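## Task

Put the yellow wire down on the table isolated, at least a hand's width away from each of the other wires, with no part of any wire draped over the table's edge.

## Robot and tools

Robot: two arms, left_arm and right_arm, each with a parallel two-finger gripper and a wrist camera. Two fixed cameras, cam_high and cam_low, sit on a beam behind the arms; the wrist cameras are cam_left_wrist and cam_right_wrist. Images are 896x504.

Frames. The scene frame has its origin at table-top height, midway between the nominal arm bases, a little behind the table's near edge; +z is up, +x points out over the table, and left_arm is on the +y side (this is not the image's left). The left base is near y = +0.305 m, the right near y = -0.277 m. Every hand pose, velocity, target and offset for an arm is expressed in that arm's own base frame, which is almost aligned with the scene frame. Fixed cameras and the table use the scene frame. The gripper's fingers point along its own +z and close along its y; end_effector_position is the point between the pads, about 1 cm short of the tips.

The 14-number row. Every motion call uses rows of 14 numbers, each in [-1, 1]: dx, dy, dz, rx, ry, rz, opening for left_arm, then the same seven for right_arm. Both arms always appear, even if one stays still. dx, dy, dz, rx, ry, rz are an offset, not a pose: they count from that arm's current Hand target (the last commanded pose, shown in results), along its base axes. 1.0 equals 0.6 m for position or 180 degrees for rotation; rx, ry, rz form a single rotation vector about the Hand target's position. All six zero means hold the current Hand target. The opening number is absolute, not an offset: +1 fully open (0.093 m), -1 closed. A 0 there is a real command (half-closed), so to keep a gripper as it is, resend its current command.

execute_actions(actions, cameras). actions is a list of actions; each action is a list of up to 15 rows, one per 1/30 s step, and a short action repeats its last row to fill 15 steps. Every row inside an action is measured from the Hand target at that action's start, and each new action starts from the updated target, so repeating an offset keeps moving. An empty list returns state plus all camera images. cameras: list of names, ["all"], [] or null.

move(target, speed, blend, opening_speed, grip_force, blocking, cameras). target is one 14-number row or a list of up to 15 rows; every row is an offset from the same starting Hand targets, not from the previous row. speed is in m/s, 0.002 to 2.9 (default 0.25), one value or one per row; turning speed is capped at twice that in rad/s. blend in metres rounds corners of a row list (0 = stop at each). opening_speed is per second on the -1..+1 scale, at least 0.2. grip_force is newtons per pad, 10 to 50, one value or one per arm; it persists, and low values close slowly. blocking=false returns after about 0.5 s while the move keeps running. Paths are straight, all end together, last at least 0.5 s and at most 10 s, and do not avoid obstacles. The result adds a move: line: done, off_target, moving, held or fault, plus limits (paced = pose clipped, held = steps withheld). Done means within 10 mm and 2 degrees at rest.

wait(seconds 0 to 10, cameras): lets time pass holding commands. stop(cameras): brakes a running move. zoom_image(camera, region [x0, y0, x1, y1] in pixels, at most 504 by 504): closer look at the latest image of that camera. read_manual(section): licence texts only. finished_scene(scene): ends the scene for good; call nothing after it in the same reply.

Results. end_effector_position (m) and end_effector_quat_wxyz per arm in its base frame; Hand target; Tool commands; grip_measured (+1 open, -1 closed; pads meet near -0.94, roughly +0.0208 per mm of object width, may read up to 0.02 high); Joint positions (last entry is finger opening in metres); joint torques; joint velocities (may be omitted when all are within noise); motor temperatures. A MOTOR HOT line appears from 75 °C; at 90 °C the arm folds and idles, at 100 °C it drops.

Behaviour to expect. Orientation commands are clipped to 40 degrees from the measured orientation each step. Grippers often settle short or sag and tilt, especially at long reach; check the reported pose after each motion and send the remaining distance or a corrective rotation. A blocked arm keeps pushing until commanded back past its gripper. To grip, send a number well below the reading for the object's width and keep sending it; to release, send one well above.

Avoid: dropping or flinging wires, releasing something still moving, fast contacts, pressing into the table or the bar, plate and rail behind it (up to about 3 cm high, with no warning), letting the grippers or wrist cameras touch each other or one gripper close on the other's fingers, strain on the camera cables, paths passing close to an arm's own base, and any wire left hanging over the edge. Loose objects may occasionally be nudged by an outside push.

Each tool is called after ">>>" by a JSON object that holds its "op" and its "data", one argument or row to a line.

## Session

>>> {"op": "execute_actions", "data": {
  "actions": []
}}

>>> {"op": "zoom_image", "data": {
  "camera": "cam_low",
  "region": [280, 100, 500, 280]
}}

Scene clock: 0.00 s.
left_arm: end_effector_position=(+0.3179, -0.3519, +0.2796) grip_measured=-0.917 end_effector_quat_wxyz=(+0.465, +0.539, +0.529, -0.462) | right_arm: end_effector_position=(+0.3753, +0.0000, +0.4022) grip_measured=+1.000 end_effector_quat_wxyz=(+0.707, +0.000, +0.707, +0.000)
Joint positions: left_arm=[-0.526 1.688 1.24 0.169 1.034 0.254 0.001] | right_arm=[0 1.047 1.047 0 0 0 0.093]
Joint velocities: within noise
Joint torques (N m): no reading
Motor temperatures (°C): left_arm=[29 32 35 32 25 27 26] | right_arm=[29 31 37 32 25 24 27]
Heat: left arm: 35 °C; right arm: 37 °C.
Hand target: left_arm +0.3187, -0.3502, +0.2858; +0.472, +0.540, +0.525, -0.459 | right_arm +0.3739, +0.0000, +0.4065; +0.710, +0.000, +0.704, +0.000
Tool commands: left_gripper/opening=-0.924208 right_gripper/opening=+1.0
camera_calibration:
cam_left_wrist: T_world_to_cam=[[-0.999211, 0.0287892, -0.0273611, 0.335671], [0.0385435, 0.536648, -0.842926, 0.450409], [-0.00958388, -0.843315, -0.537334, -0.058742], [0, 0, 0, 1]] pos_world=[0.317483, -0.300913, 0.357282]

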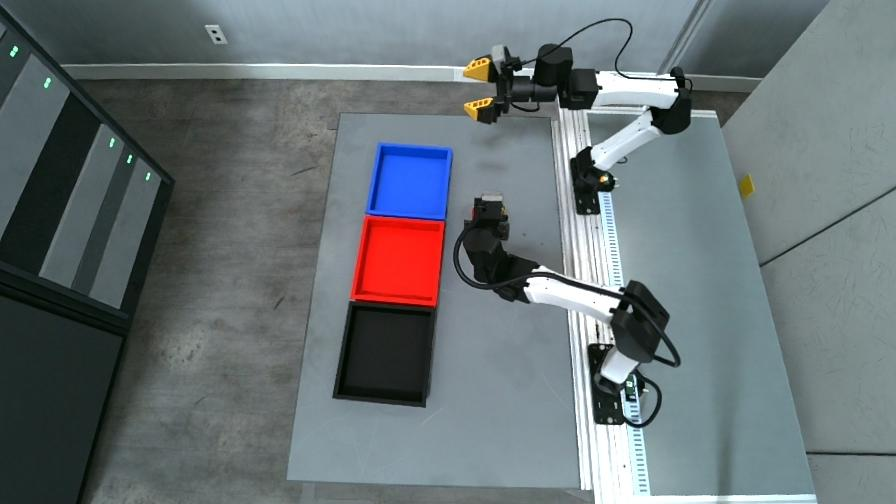

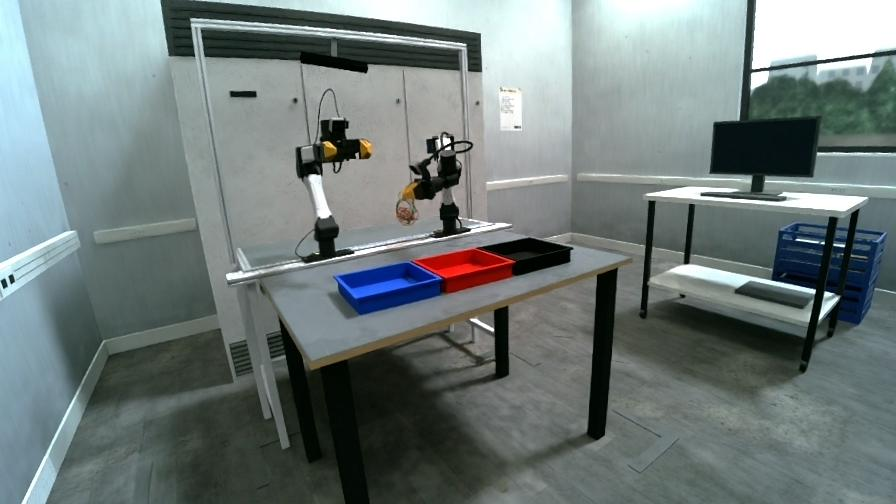

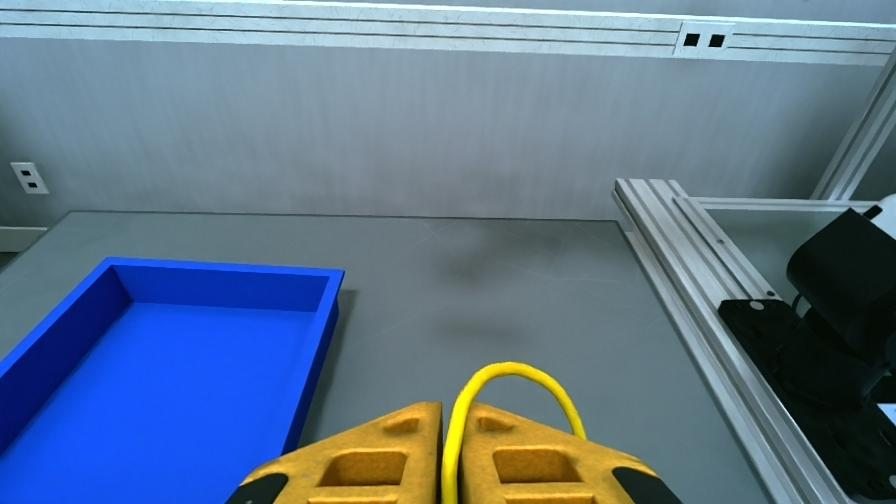

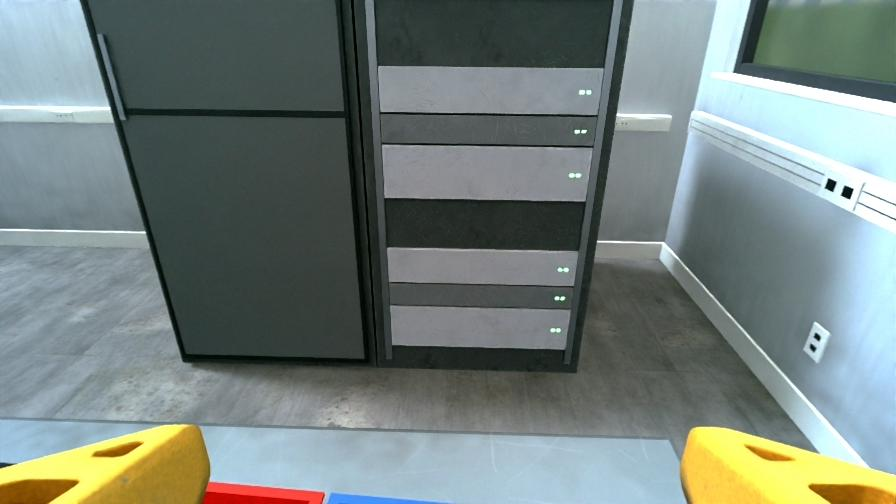

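Scaled by 2.291 from the camera's 896x504 image, which has a finer 1280x720 frame.

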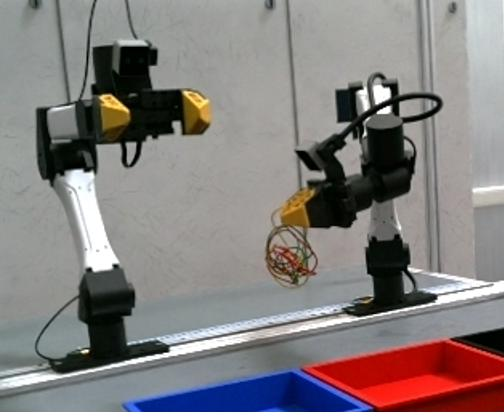

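>>> {"op": "move", "data": {
  "target": [0,0,0,0,0,0,-0.924208,-0.208,0.1,-0.35,0,0,0.30,0.5],
  "speed": 0.35,
  "cameras": ["cam_right_wrist","cam_low"]
}}

>>> {"op": "zoom_image", "data": {
  "camera": "cam_right_wrist",
  "region": [300, 0, 600, 360]
}}

>>> {"op": "zoom_image", "data": {
  "camera": "cam_low",
  "region": [370, 150, 450, 240]
}}

Scene clock: 6.90 s.
left_arm: end_effector_position=(+0.3179, -0.3519, +0.2795) grip_measured=-0.917 end_effector_quat_wxyz=(+0.465, +0.539, +0.529, -0.462) | right_arm: end_effector_position=(+0.2514, +0.0597, +0.1993) grip_measured=+0.501 end_effector_quat_wxyz=(+0.633, -0.320, +0.629, +0.318)
Joint positions: left_arm=[-0.526 1.688 1.24 0.169 1.034 0.254 0.001] | right_arm=[-0.464 1.053 0.198 0.873 -1.4 0.012 0.069]
Joint torques (N m): left_arm=[0.38 -9.88 8.34 2.17 0.15 0.03] | right_arm=[-0.91 -0.88 5.89 1.76 -0.06 0.11]
Heat: left arm: 36 °C; right arm: 38 °C.
Hand target: left_arm +0.3187, -0.3502, +0.2858; +0.472, +0.539, +0.525, -0.459 | right_arm +0.2491, +0.0601, +0.1964; +0.633, -0.319, +0.627, +0.323
Off the commanded pose: left_arm 0.007 m, 1 deg | right_arm 0.004 m, 1 deg.
move: done
camera_calibration:
cam_right_wrist: T_world_to_cam=[[0.803096, -0.595806, -0.00722847, -0.165068], [-0.256915, -0.335303, -0.906403, 0.303422], [0.537616, 0.729786, -0.422352, -0.00663186], [0, 0, 0, 1]] pos_world=[0.214085, 0.00822942, 0.271028]
Images, in order (width x height): cam_low 896x504, cam_right_wrist 896x504.

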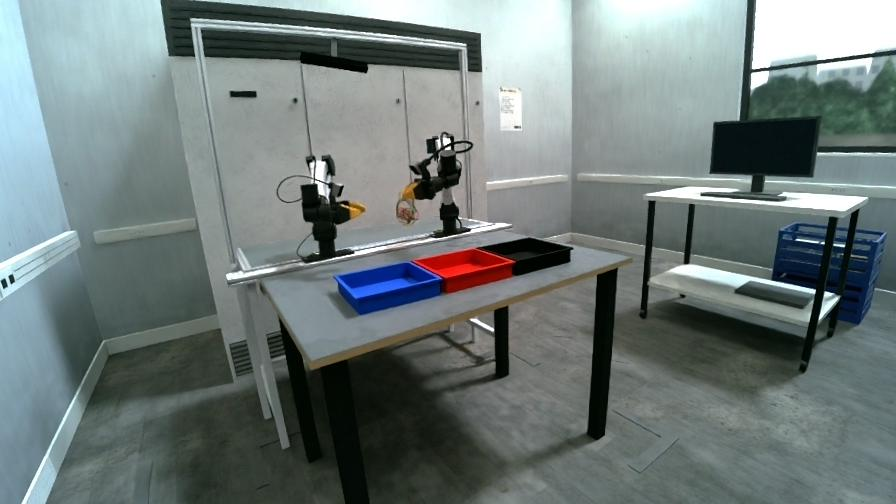

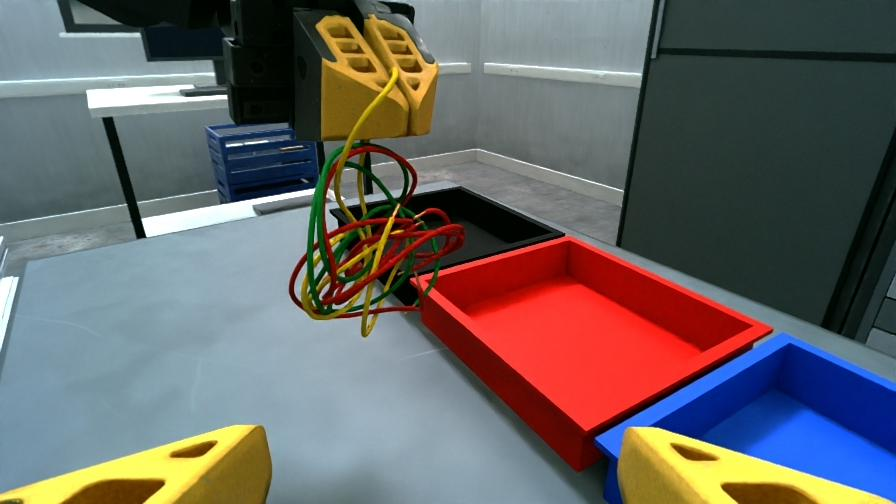

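Scaled by 1.400 from the camera's 896x504 image, which has a finer 1280x720 frame.

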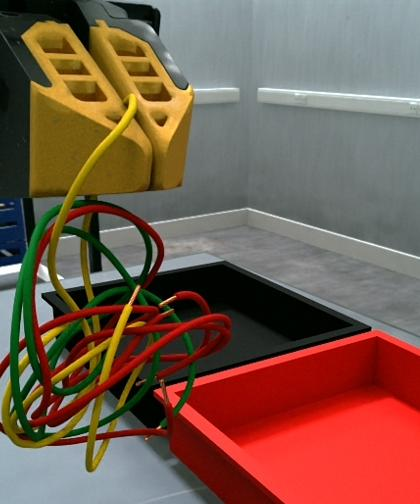

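Scaled by 5.600 from the camera's 896x504 image, which has a finer 1280x720 frame.

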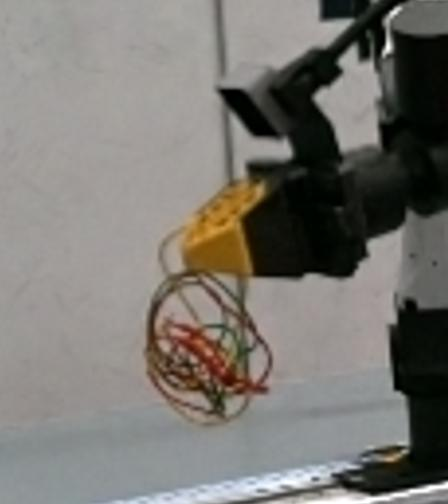

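>>> {"op": "move", "data": {
  "target": [
    [0,0,0,0,0,0,-0.924208,-0.055,0.055,-0.094,0,0,0,0.4],
    [0,0,0,0,0,0,-0.924208,0.06,0.225,-0.094,0,0,0,0.4]
  ],
  "speed": 0.15,
  "blend": [0.02,0],
  "grip_force": [50,25],
  "cameras": ["cam_right_wrist","cam_low"]
}}

>>> {"op": "zoom_image", "data": {
  "camera": "cam_low",
  "region": [330, 150, 450, 260]
}}

Scene clock: 15.70 s.
left_arm: end_effector_position=(+0.3179, -0.3519, +0.2795) grip_measured=-0.917 end_effector_quat_wxyz=(+0.465, +0.539, +0.529, -0.462) | right_arm: end_effector_position=(+0.2802, +0.1935, +0.1330) grip_measured=+0.401 end_effector_quat_wxyz=(+0.621, -0.322, +0.637, +0.325)
Joint positions: left_arm=[-0.526 1.688 1.24 0.169 1.034 0.254 0.001] | right_arm=[0.3 1.636 0.147 1.466 -0.65 0.001 0.064]
Joint torques (N m): left_arm=[0.36 -9.88 8.31 2.18 0.15 0.03] | right_arm=[-0.09 -3.23 5.72 2.38 0.16 0.17]
Motor temperatures (°C): left_arm=[29 35 37 37 25 27 26] | right_arm=[29 31 38 36 25 24 27]
Heat: left arm: 37 °C; right arm: 38 °C.
Hand target: left_arm +0.3187, -0.3502, +0.2858; +0.472, +0.539, +0.525, -0.459 | right_arm +0.2851, +0.1950, +0.1400; +0.633, -0.320, +0.627, +0.322
Off the commanded pose: left_arm 0.007 m, 1 deg | right_arm 0.009 m, 2 deg.
grip_force (N): 50, 25
move: done
camera_calibration:
cam_right_wrist: T_world_to_cam=[[0.81152, -0.583704, -0.0269078, -0.111041], [-0.277307, -0.344188, -0.897015, 0.301903], [0.51433, 0.735408, -0.441181, -0.139927], [0, 0, 0, 1]] pos_world=[0.245801, 0.141999, 0.206091]
Images, in order (width x height): cam_low 896x504, cam_right_wrist 896x504.

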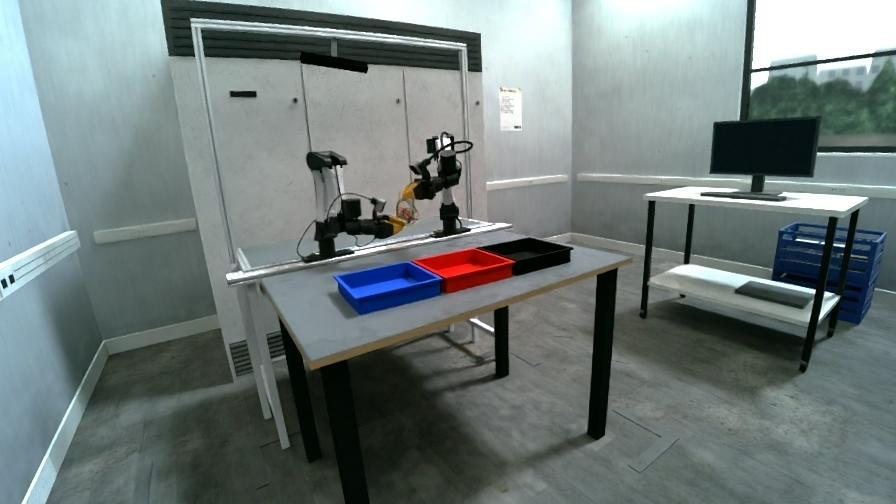

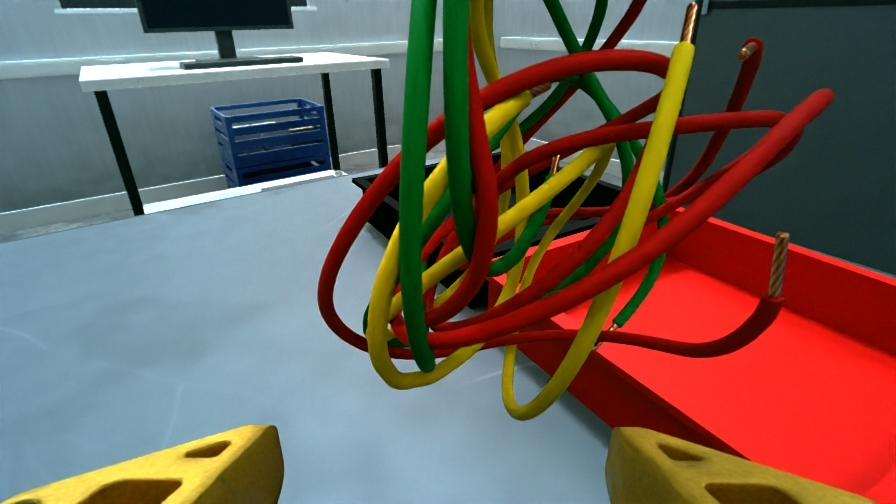

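Scaled by 4.200 from the camera's 896x504 image, which has a finer 1280x720 frame.

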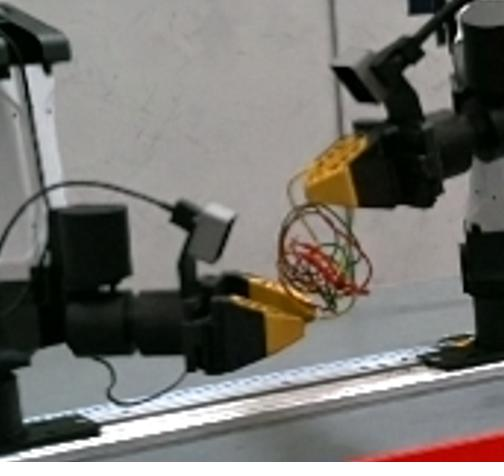

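>>> {"op": "move", "data": {
  "target": [
    [0,0,0,0,0,0,-0.924208,0.04,0.056,-0.003,0,0,0,0.4],
    [0,0,0,0,0,0,-0.924208,0.04,0.056,-0.003,0,0,0,-0.99]
  ],
  "speed": 0.1,
  "cameras": ["cam_right_wrist","cam_low"]
}}

>>> {"op": "zoom_image", "data": {
  "camera": "cam_low",
  "region": [330, 150, 450, 260]
}}

Scene clock: 33.53 s.
left_arm: end_effector_position=(+0.3179, -0.3519, +0.2795) grip_measured=-0.917 end_effector_quat_wxyz=(+0.465, +0.539, +0.529, -0.462) | right_arm: end_effector_position=(+0.3047, +0.2268, +0.1366) grip_measured=-0.900 end_effector_quat_wxyz=(+0.629, -0.323, +0.628, +0.324)
Joint positions: left_arm=[-0.526 1.688 1.24 0.169 1.034 0.253 0.001] | right_arm=[0.41 1.745 0.281 1.466 -0.541 0.001 0.002]
Joint torques (N m): left_arm=[0.35 -9.89 8.34 2.18 0.15 0.03] | right_arm=[-0.17 -4.51 5.94 2.2 0.18 0.15]
Motor temperatures (°C): left_arm=[29 38 38 39 25 27 26] | right_arm=[29 31 39 41 25 24 27]
Heat: left arm: 39 °C; right arm: 41 °C.
Hand target: left_arm +0.3187, -0.3502, +0.2858; +0.472, +0.539, +0.525, -0.459 | right_arm +0.3092, +0.2286, +0.1382; +0.633, -0.319, +0.627, +0.322
Off the commanded pose: left_arm 0.007 m, 1 deg | right_arm 0.005 m, 1 deg.
grip_force (N): 50, 25
move: done
camera_calibration:
cam_right_wrist: T_world_to_cam=[[0.812018, -0.583494, -0.0127605, -0.113521], [-0.256642, -0.337348, -0.905721, 0.316656], [0.524178, 0.738736, -0.423682, -0.181551], [0, 0, 0, 1]] pos_world=[0.268613, 0.174703, 0.208434]
Images, in order (width x height): cam_low 896x504, cam_right_wrist 896x504.

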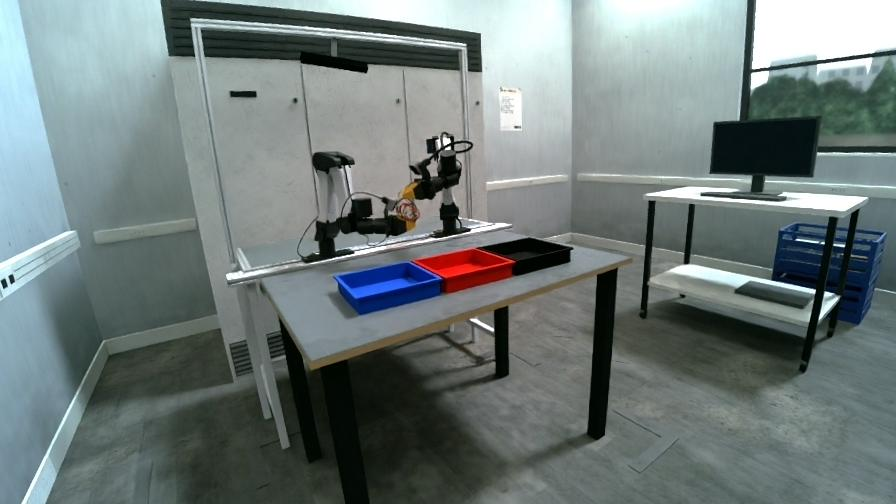

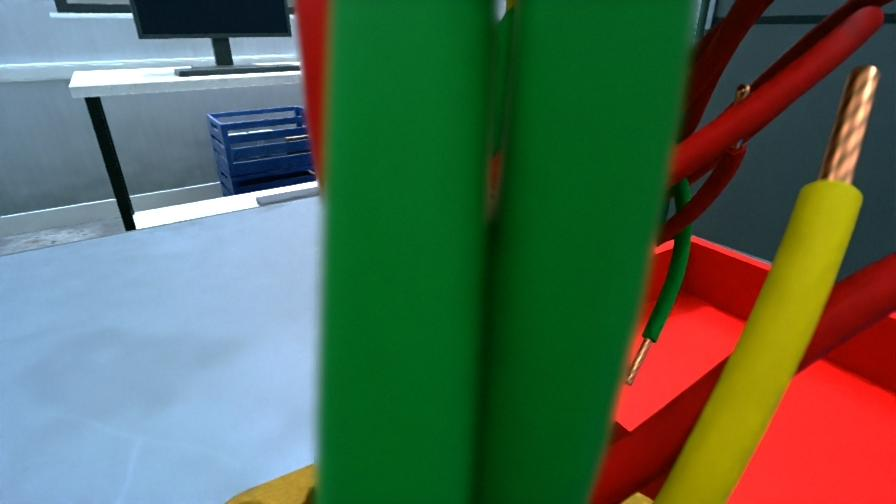

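Scaled by 4.200 from the camera's 896x504 image, which has a finer 1280x720 frame.

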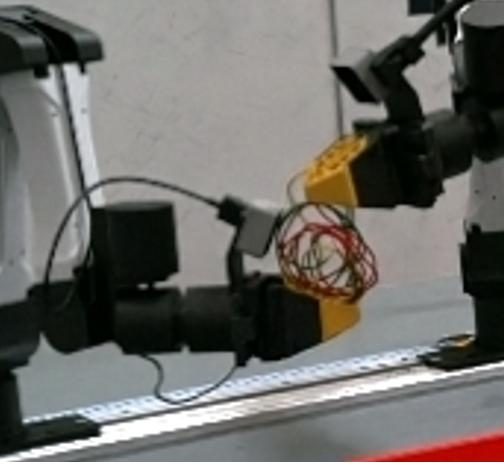

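>>> {"op": "move", "data": {
  "target": [0,0.1,0.24,0,0,0,-0.924208,0,0,0,0,0,0,-0.99],
  "speed": 0.06,
  "cameras": ["cam_right_wrist","cam_low"]
}}

>>> {"op": "zoom_image", "data": {
  "camera": "cam_low",
  "region": [330, 100, 490, 260]
}}

Scene clock: 40.50 s.
left_arm: end_effector_position=(+0.3097, -0.2967, +0.3542) grip_measured=-0.917 end_effector_quat_wxyz=(+0.368, +0.512, +0.620, -0.467) | right_arm: end_effector_position=(+0.3130, +0.2326, +0.1818) grip_measured=-0.942 end_effector_quat_wxyz=(+0.682, -0.325, +0.572, +0.320)
Joint positions: left_arm=[-0.409 1.659 1.717 -0.744 1.088 0.414 0.001] | right_arm=[0.419 1.704 0.339 1.521 -0.531 0.001 0]
Joint torques (N m): left_arm=[3.64 -12.41 15.06 3.45 1.41 0.15] | right_arm=[-0.91 -2.29 0.58 1.44 0.16 0.17]
Heat: left arm: 40 °C; right arm: 41 °C.
Hand target: left_arm +0.3186, -0.2903, +0.4299; +0.472, +0.540, +0.525, -0.459 | right_arm +0.3091, +0.2286, +0.1382; +0.633, -0.320, +0.627, +0.323
Off the commanded pose: left_arm 0.076 m, 16 deg | right_arm 0.044 m, 9 deg.
grip_force (N): 50, 25
move: off_target (left_arm, right_arm)
camera_calibration:
cam_right_wrist: T_world_to_cam=[[0.807451, -0.586358, 0.0648685, -0.128355], [-0.125718, -0.278461, -0.952184, 0.315455], [0.576384, 0.760686, -0.29856, -0.215165], [0, 0, 0, 1]] pos_world=[0.267317, 0.176253, 0.244457]
Images, in order (width x height): cam_low 896x504, cam_right_wrist 896x504.

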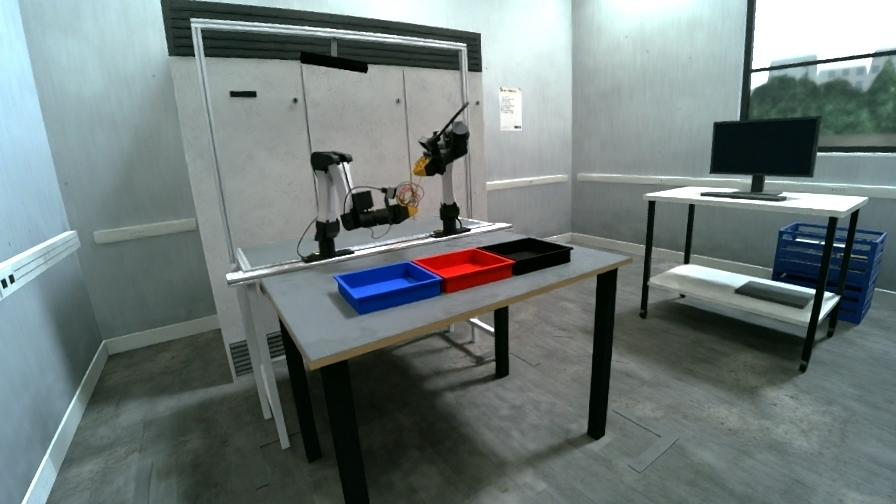

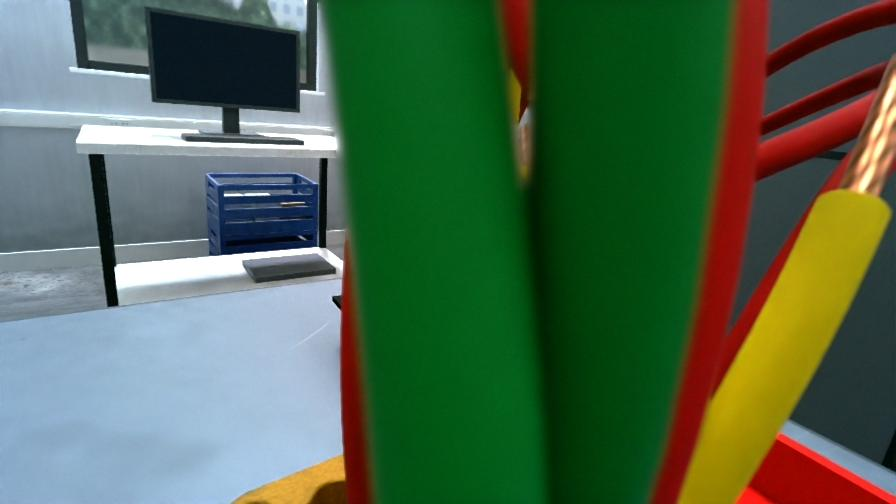

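Scaled by 3.150 from the camera's 896x504 image, which has a finer 1280x720 frame.

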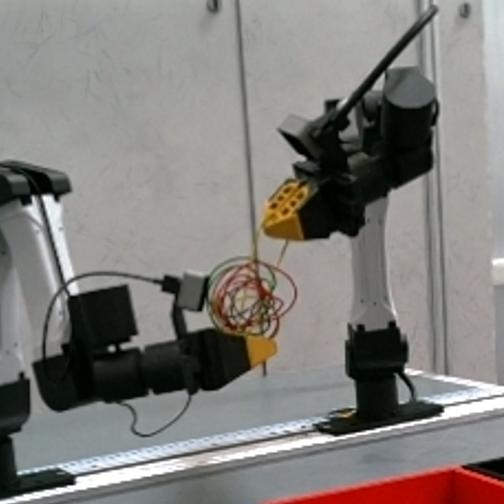

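>>> {"op": "move", "data": {
  "target": [
    [0,0,-0.11,0,0,0,-0.924208,0,0,0,0,0,0,-0.99],
    [0,0,-0.11,0,0,0,-0.924208,0,0,0,0,0,0,0.4],
    [0,0,-0.06,0,0,0,-0.924208,-0.07,-0.1,0.02,0,0,0,0.4]
  ],
  "speed": 0.1,
  "cameras": ["cam_right_wrist","cam_low"]
}}

>>> {"op": "zoom_image", "data": {
  "camera": "cam_low",
  "region": [330, 100, 490, 260]
}}

>>> {"op": "zoom_image", "data": {
  "camera": "cam_right_wrist",
  "region": [250, 0, 750, 480]
}}

Scene clock: 52.07 s.
left_arm: end_effector_position=(+0.3186, -0.2930, +0.3848) grip_measured=-0.917 end_effector_quat_wxyz=(+0.464, +0.536, +0.535, -0.460) | right_arm: end_effector_position=(+0.2700, +0.1693, +0.1520) grip_measured=+0.399 end_effector_quat_wxyz=(+0.638, -0.319, +0.624, +0.319)
Joint positions: left_arm=[-0.378 1.602 1.599 -0.374 1.163 0.354 0.001] | right_arm=[0.196 1.471 0.093 1.402 -0.74 0.008 0.064]
Joint torques (N m): left_arm=[0.81 -7.95 9.66 1.99 0.42 0.07] | right_arm=[-0.98 -4.26 4.51 1.84 -0.03 0.13]
Motor temperatures (°C): left_arm=[29 40 43 42 26 27 26] | right_arm=[28 31 38 38 25 24 28]
Heat: left arm: 43 °C; right arm: 38 °C.
Hand target: left_arm +0.3187, -0.2902, +0.3938; +0.472, +0.540, +0.525, -0.459 | right_arm +0.2671, +0.1686, +0.1502; +0.633, -0.319, +0.627, +0.322
Off the commanded pose: left_arm 0.009 m, 1 deg | right_arm 0.003 m, 1 deg.
grip_force (N): 50, 25
move: done; target 2's new opening was sent with right_arm's hand 0.026 m and 5 deg from that target
camera_calibration:
cam_right_wrist: T_world_to_cam=[[0.803423, -0.595393, -0.00439485, -0.115587], [-0.24676, -0.326242, -0.91251, 0.298732], [0.541868, 0.734216, -0.40903, -0.12053], [0, 0, 0, 1]] pos_world=[0.231892, 0.117135, 0.222787]
Images, in order (width x height): cam_low 896x504, cam_right_wrist 896x504.

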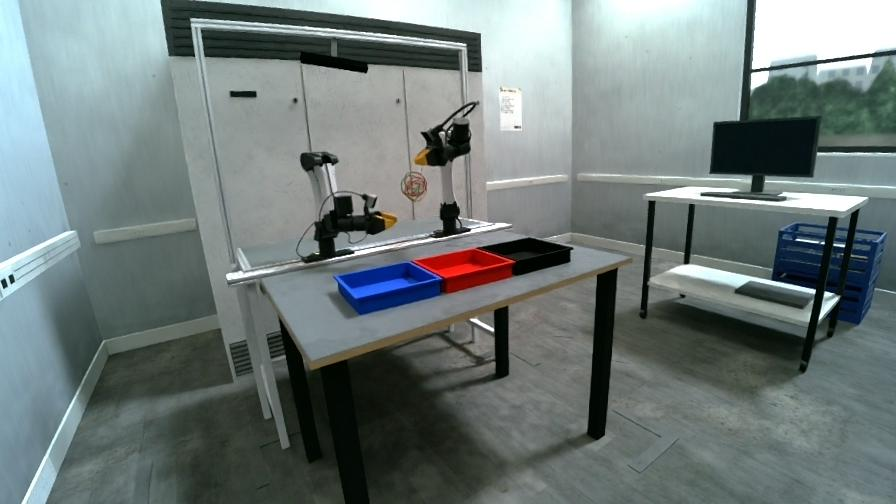

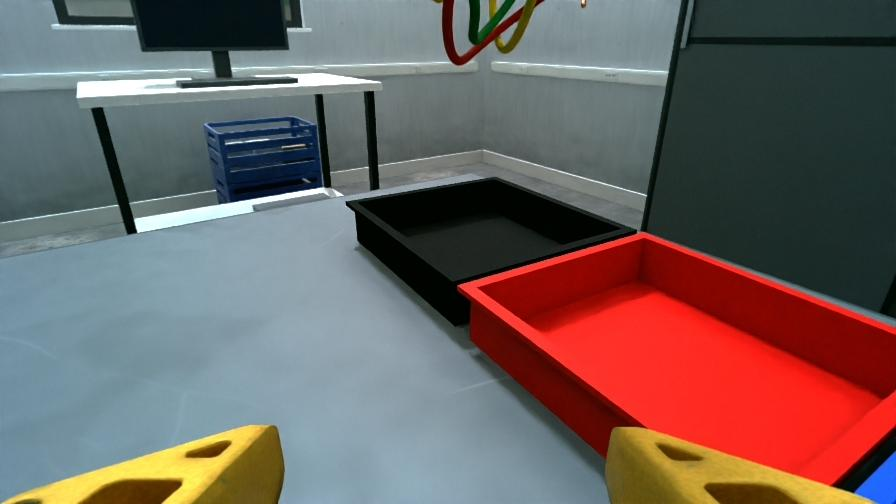

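Scaled by 3.150 from the camera's 896x504 image, which has a finer 1280x720 frame.

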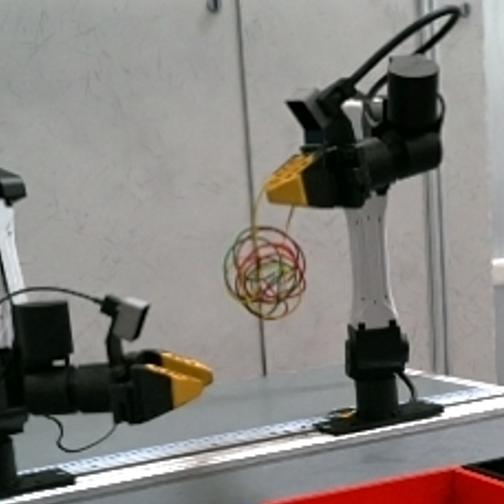

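Scaled by 1.008 from the camera's 896x504 image, which has a finer 1280x720 frame.

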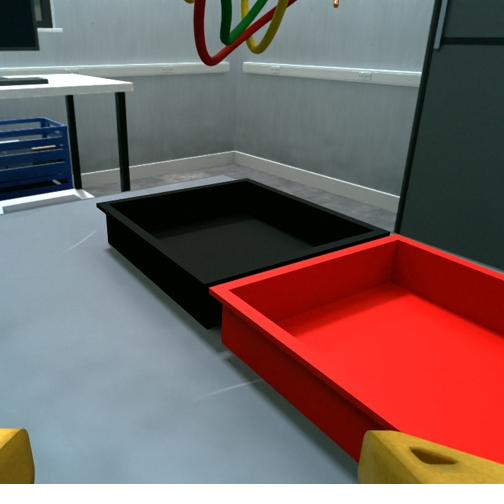

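>>> {"op": "move", "data": {
  "target": [0,0,0,0,0,0,-0.924208,-0.03,-0.05,0.17,0,0,0,0.4],
  "speed": 0.2,
  "cameras": ["cam_right_wrist","cam_low"]
}}

>>> {"op": "zoom_image", "data": {
  "camera": "cam_low",
  "region": [330, 130, 450, 230]
}}

>>> {"op": "zoom_image", "data": {
  "camera": "cam_right_wrist",
  "region": [280, 0, 630, 350]
}}

Scene clock: 58.00 s.
left_arm: end_effector_position=(+0.3186, -0.2930, +0.3847) grip_measured=-0.917 end_effector_quat_wxyz=(+0.464, +0.536, +0.535, -0.460) | right_arm: end_effector_position=(+0.2495, +0.1370, +0.2415) grip_measured=+0.399 end_effector_quat_wxyz=(+0.627, -0.311, +0.635, +0.326)
Joint positions: left_arm=[-0.378 1.602 1.599 -0.374 1.163 0.354 0.001] | right_arm=[0.01 0.763 0.307 0.454 -0.926 0.023 0.064]
Joint torques (N m): left_arm=[0.8 -7.95 9.66 2 0.42 0.07] | right_arm=[0.06 -0.92 10.69 1.78 0.03 0.04]
Heat: left arm: 43 °C; right arm: 39 °C.
Hand target: left_arm +0.3187, -0.2902, +0.3938; +0.472, +0.540, +0.525, -0.459 | right_arm +0.2491, +0.1386, +0.2521; +0.633, -0.320, +0.627, +0.322
Off the commanded pose: left_arm 0.009 m, 1 deg | right_arm 0.011 m, 2 deg.
grip_force (N): 50, 25
move: off_target (right_arm)
camera_calibration:
cam_right_wrist: T_world_to_cam=[[0.802487, -0.595523, -0.03696, -0.109936], [-0.281019, -0.322586, -0.903862, 0.37086], [0.526348, 0.735724, -0.426225, -0.0412822], [0, 0, 0, 1]] pos_world=[0.214169, 0.0845374, 0.313548]
Images, in order (width x height): cam_low 896x504, cam_right_wrist 896x504.

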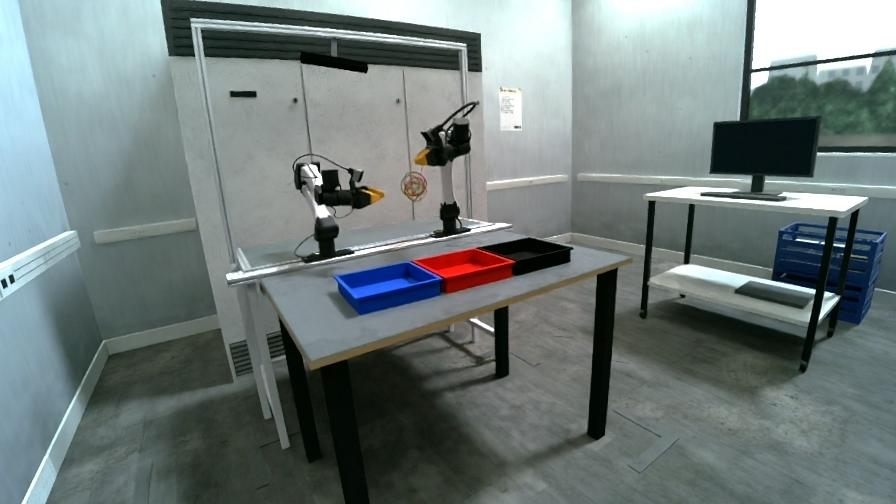

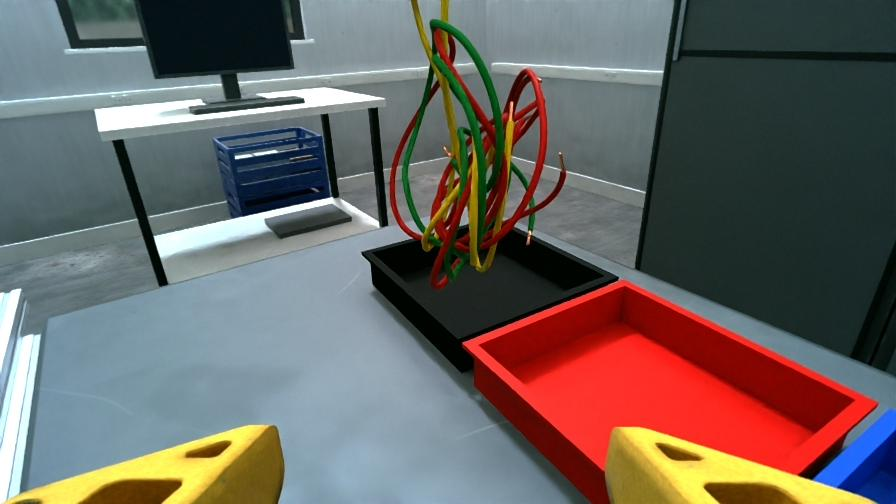

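Scaled by 4.200 from the camera's 896x504 image, which has a finer 1280x720 frame.

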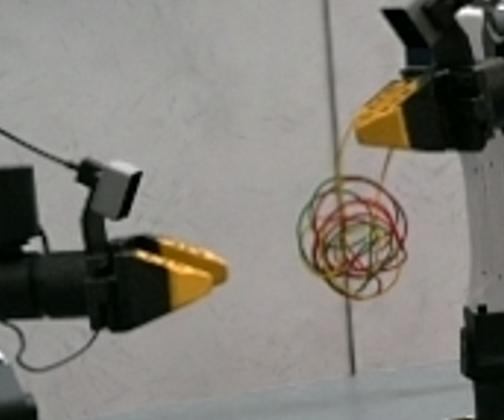

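Scaled by 1.440 from the camera's 896x504 image, which has a finer 1280x720 frame.

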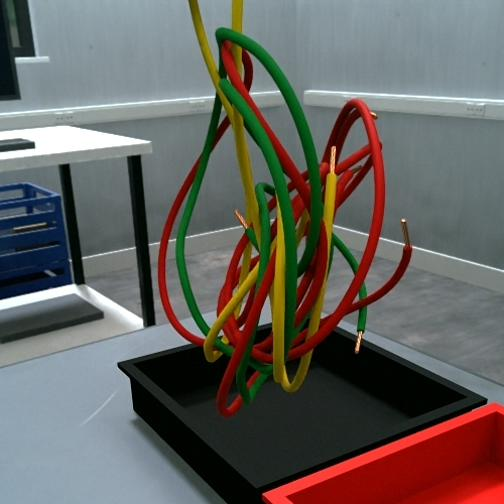

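>>> {"op": "move", "data": {
  "target": [0,0,0,0,0,0,-0.924208,0.105,0.108,0.045,0,0,0,0.3],
  "speed": 0.15,
  "cameras": ["cam_right_wrist","cam_low"]
}}

>>> {"op": "zoom_image", "data": {
  "camera": "cam_low",
  "region": [330, 130, 450, 230]
}}

Scene clock: 69.17 s.
left_arm: end_effector_position=(+0.3186, -0.2930, +0.3847) grip_measured=-0.917 end_effector_quat_wxyz=(+0.464, +0.536, +0.535, -0.460) | right_arm: end_effector_position=(+0.3074, +0.2018, +0.2660) grip_measured=+0.301 end_effector_quat_wxyz=(+0.617, -0.317, +0.640, +0.330)
Joint positions: left_arm=[-0.378 1.602 1.599 -0.374 1.163 0.354 0.001] | right_arm=[0.3 1.125 0.561 0.538 -0.651 0.016 0.06]
Joint torques (N m): left_arm=[0.8 -7.95 9.66 2 0.42 0.07] | right_arm=[-0.01 -2.5 10.48 2.28 0.17 0.06]
Motor temperatures (°C): left_arm=[29 38 44 39 25 27 26] | right_arm=[28 31 43 39 25 24 27]
Heat: left arm: 44 °C; right arm: 43 °C.
Hand target: left_arm +0.3187, -0.2902, +0.3938; +0.472, +0.540, +0.525, -0.459 | right_arm +0.3120, +0.2034, +0.2792; +0.633, -0.320, +0.627, +0.323
Off the commanded pose: left_arm 0.009 m, 1 deg | right_arm 0.014 m, 3 deg.
grip_force (N): 50, 25
move: off_target (right_arm)
camera_calibration:
cam_right_wrist: T_world_to_cam=[[0.810835, -0.583611, -0.0441015, -0.119916], [-0.291527, -0.337393, -0.895085, 0.43403], [0.507502, 0.738623, -0.443709, -0.0991694], [0, 0, 0, 1]] pos_world=[0.274092, 0.149703, 0.339203]
Images, in order (width x height): cam_low 896x504, cam_right_wrist 896x504.

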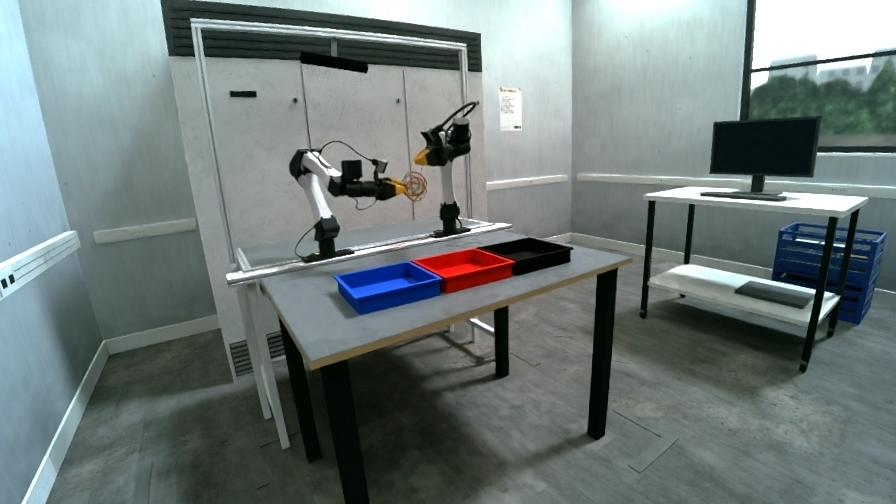

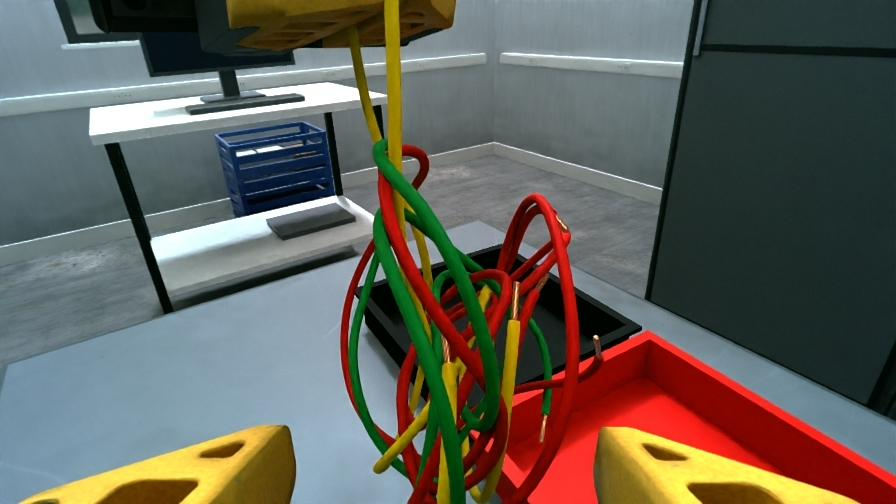

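Scaled by 4.200 from the camera's 896x504 image, which has a finer 1280x720 frame.

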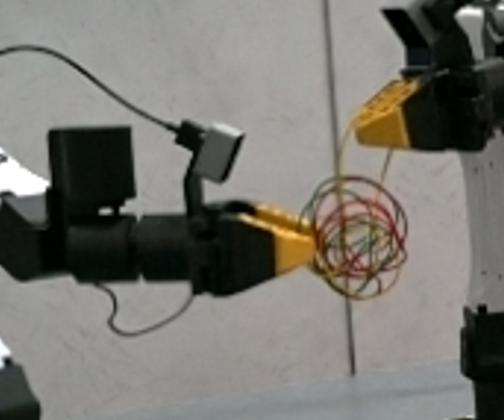

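>>> {"op": "move", "data": {
  "target": [
    [0,0,0,0,0,0,-0.924208,0.012,0.017,0.05,0,0,0,0.3],
    [0,0,0,0,0,0,-0.924208,0.012,0.017,0.05,0,0,0,-0.99]
  ],
  "speed": 0.15,
  "grip_force": [50,35],
  "cameras": ["cam_right_wrist","cam_low"]
}}

>>> {"op": "zoom_image", "data": {
  "camera": "cam_low",
  "region": [330, 130, 450, 230]
}}

Scene clock: 80.00 s.
left_arm: end_effector_position=(+0.3186, -0.2930, +0.3847) grip_measured=-0.917 end_effector_quat_wxyz=(+0.464, +0.536, +0.535, -0.460) | right_arm: end_effector_position=(+0.3160, +0.2124, +0.3042) grip_measured=-0.947 end_effector_quat_wxyz=(+0.630, -0.319, +0.627, +0.328)
Joint positions: left_arm=[-0.378 1.602 1.599 -0.374 1.163 0.354 0.001] | right_arm=[0.333 1.14 0.694 0.457 -0.617 0.015 0]
Joint torques (N m): left_arm=[0.81 -7.94 9.66 2 0.42 0.07] | right_arm=[-0.05 -2.5 10.36 1.96 0.18 0.04]
Heat: left arm: 45 °C; right arm: 45 °C.
Hand target: left_arm +0.3187, -0.2902, +0.3938; +0.472, +0.540, +0.525, -0.459 | right_arm +0.3193, +0.2136, +0.3093; +0.633, -0.319, +0.627, +0.322
Off the commanded pose: left_arm 0.009 m, 1 deg | right_arm 0.006 m, 1 deg.
grip_force (N): 50, 35
move: done
camera_calibration:
cam_right_wrist: T_world_to_cam=[[0.811791, -0.58358, -0.020738, -0.126436], [-0.258719, -0.327601, -0.908703, 0.465932], [0.523508, 0.743042, -0.416927, -0.108548], [0, 0, 0, 1]] pos_world=[0.280011, 0.15951, 0.375515]
Images, in order (width x height): cam_low 896x504, cam_right_wrist 896x504.

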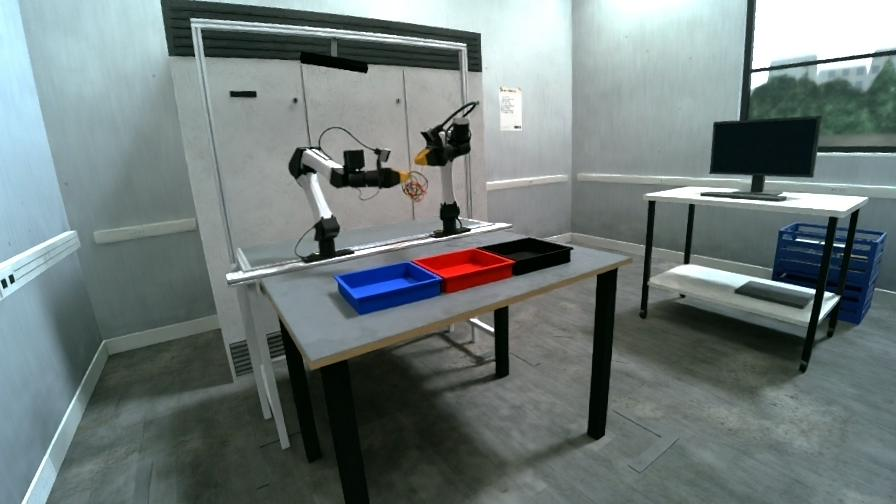

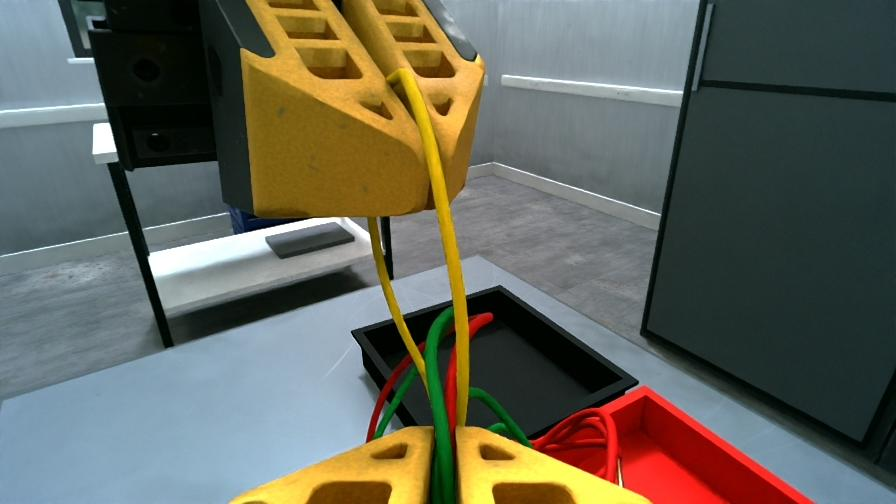

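Scaled by 4.200 from the camera's 896x504 image, which has a finer 1280x720 frame.

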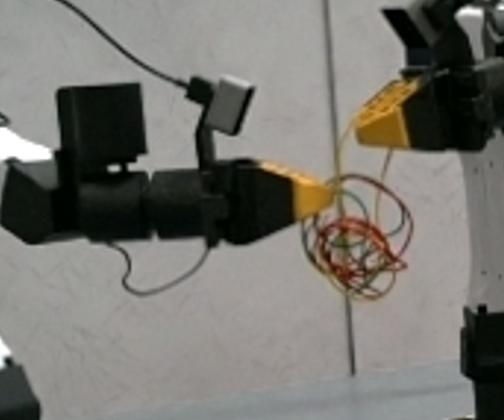

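>>> {"op": "move", "data": {
  "target": [0,0.03,0.1,0,0,0,-0.924208,0,0,-0.06,0,0,0,-0.99],
  "speed": 0.06,
  "cameras": ["cam_right_wrist","cam_low"]
}}

>>> {"op": "zoom_image", "data": {
  "camera": "cam_low",
  "region": [330, 100, 470, 230]
}}

Scene clock: 86.93 s.
left_arm: end_effector_position=(+0.3188, -0.2758, +0.4442) grip_measured=-0.917 end_effector_quat_wxyz=(+0.460, +0.530, +0.543, -0.462) | right_arm: end_effector_position=(+0.3177, +0.2130, +0.2881) grip_measured=-0.957 end_effector_quat_wxyz=(+0.644, -0.322, +0.613, +0.325)
Joint positions: left_arm=[-0.332 1.68 1.955 -0.702 1.199 0.387 0.001] | right_arm=[0.333 1.181 0.618 0.613 -0.617 0.014 0]
Joint torques (N m): left_arm=[1.07 -7.56 9.36 1.97 0.57 0.19] | right_arm=[-0.1 -2.4 6.61 2.01 0.23 0]
Heat: left arm: 45 °C; right arm: 46 °C.
Hand target: left_arm +0.3186, -0.2723, +0.4537; +0.471, +0.540, +0.525, -0.459 | right_arm +0.3193, +0.2136, +0.2732; +0.633, -0.319, +0.627, +0.322
Off the commanded pose: left_arm 0.010 m, 3 deg | right_arm 0.015 m, 2 deg.
grip_force (N): 50, 35
move: off_target (left_arm, right_arm)
camera_calibration:
cam_right_wrist: T_world_to_cam=[[0.812109, -0.5835, 0.00261938, -0.134662], [-0.224536, -0.316644, -0.921586, 0.442519], [0.538575, 0.74784, -0.388166, -0.130739], [0, 0, 0, 1]] pos_world=[0.279135, 0.159317, 0.357424]
Images, in order (width x height): cam_low 896x504, cam_right_wrist 896x504.

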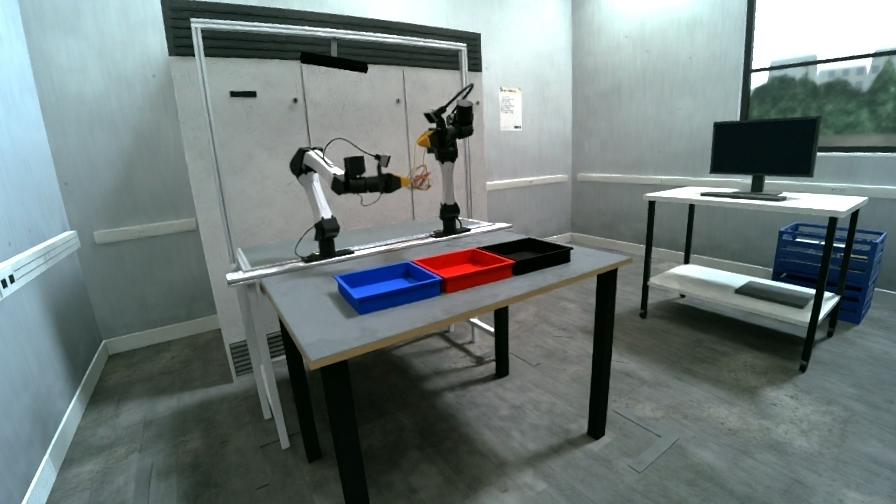

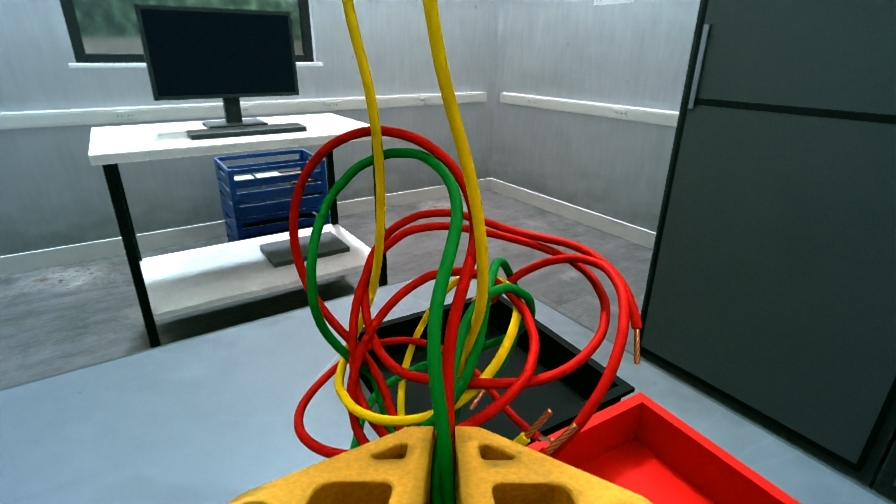

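Scaled by 3.600 from the camera's 896x504 image, which has a finer 1280x720 frame.

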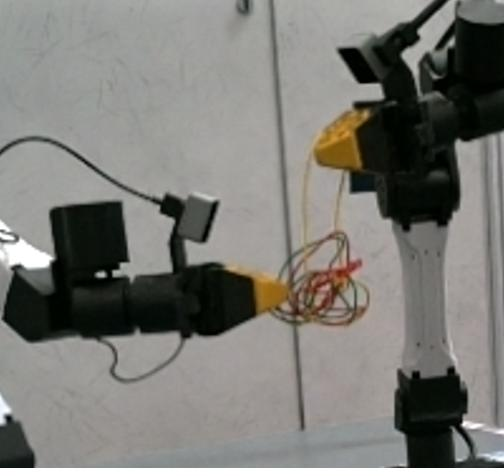

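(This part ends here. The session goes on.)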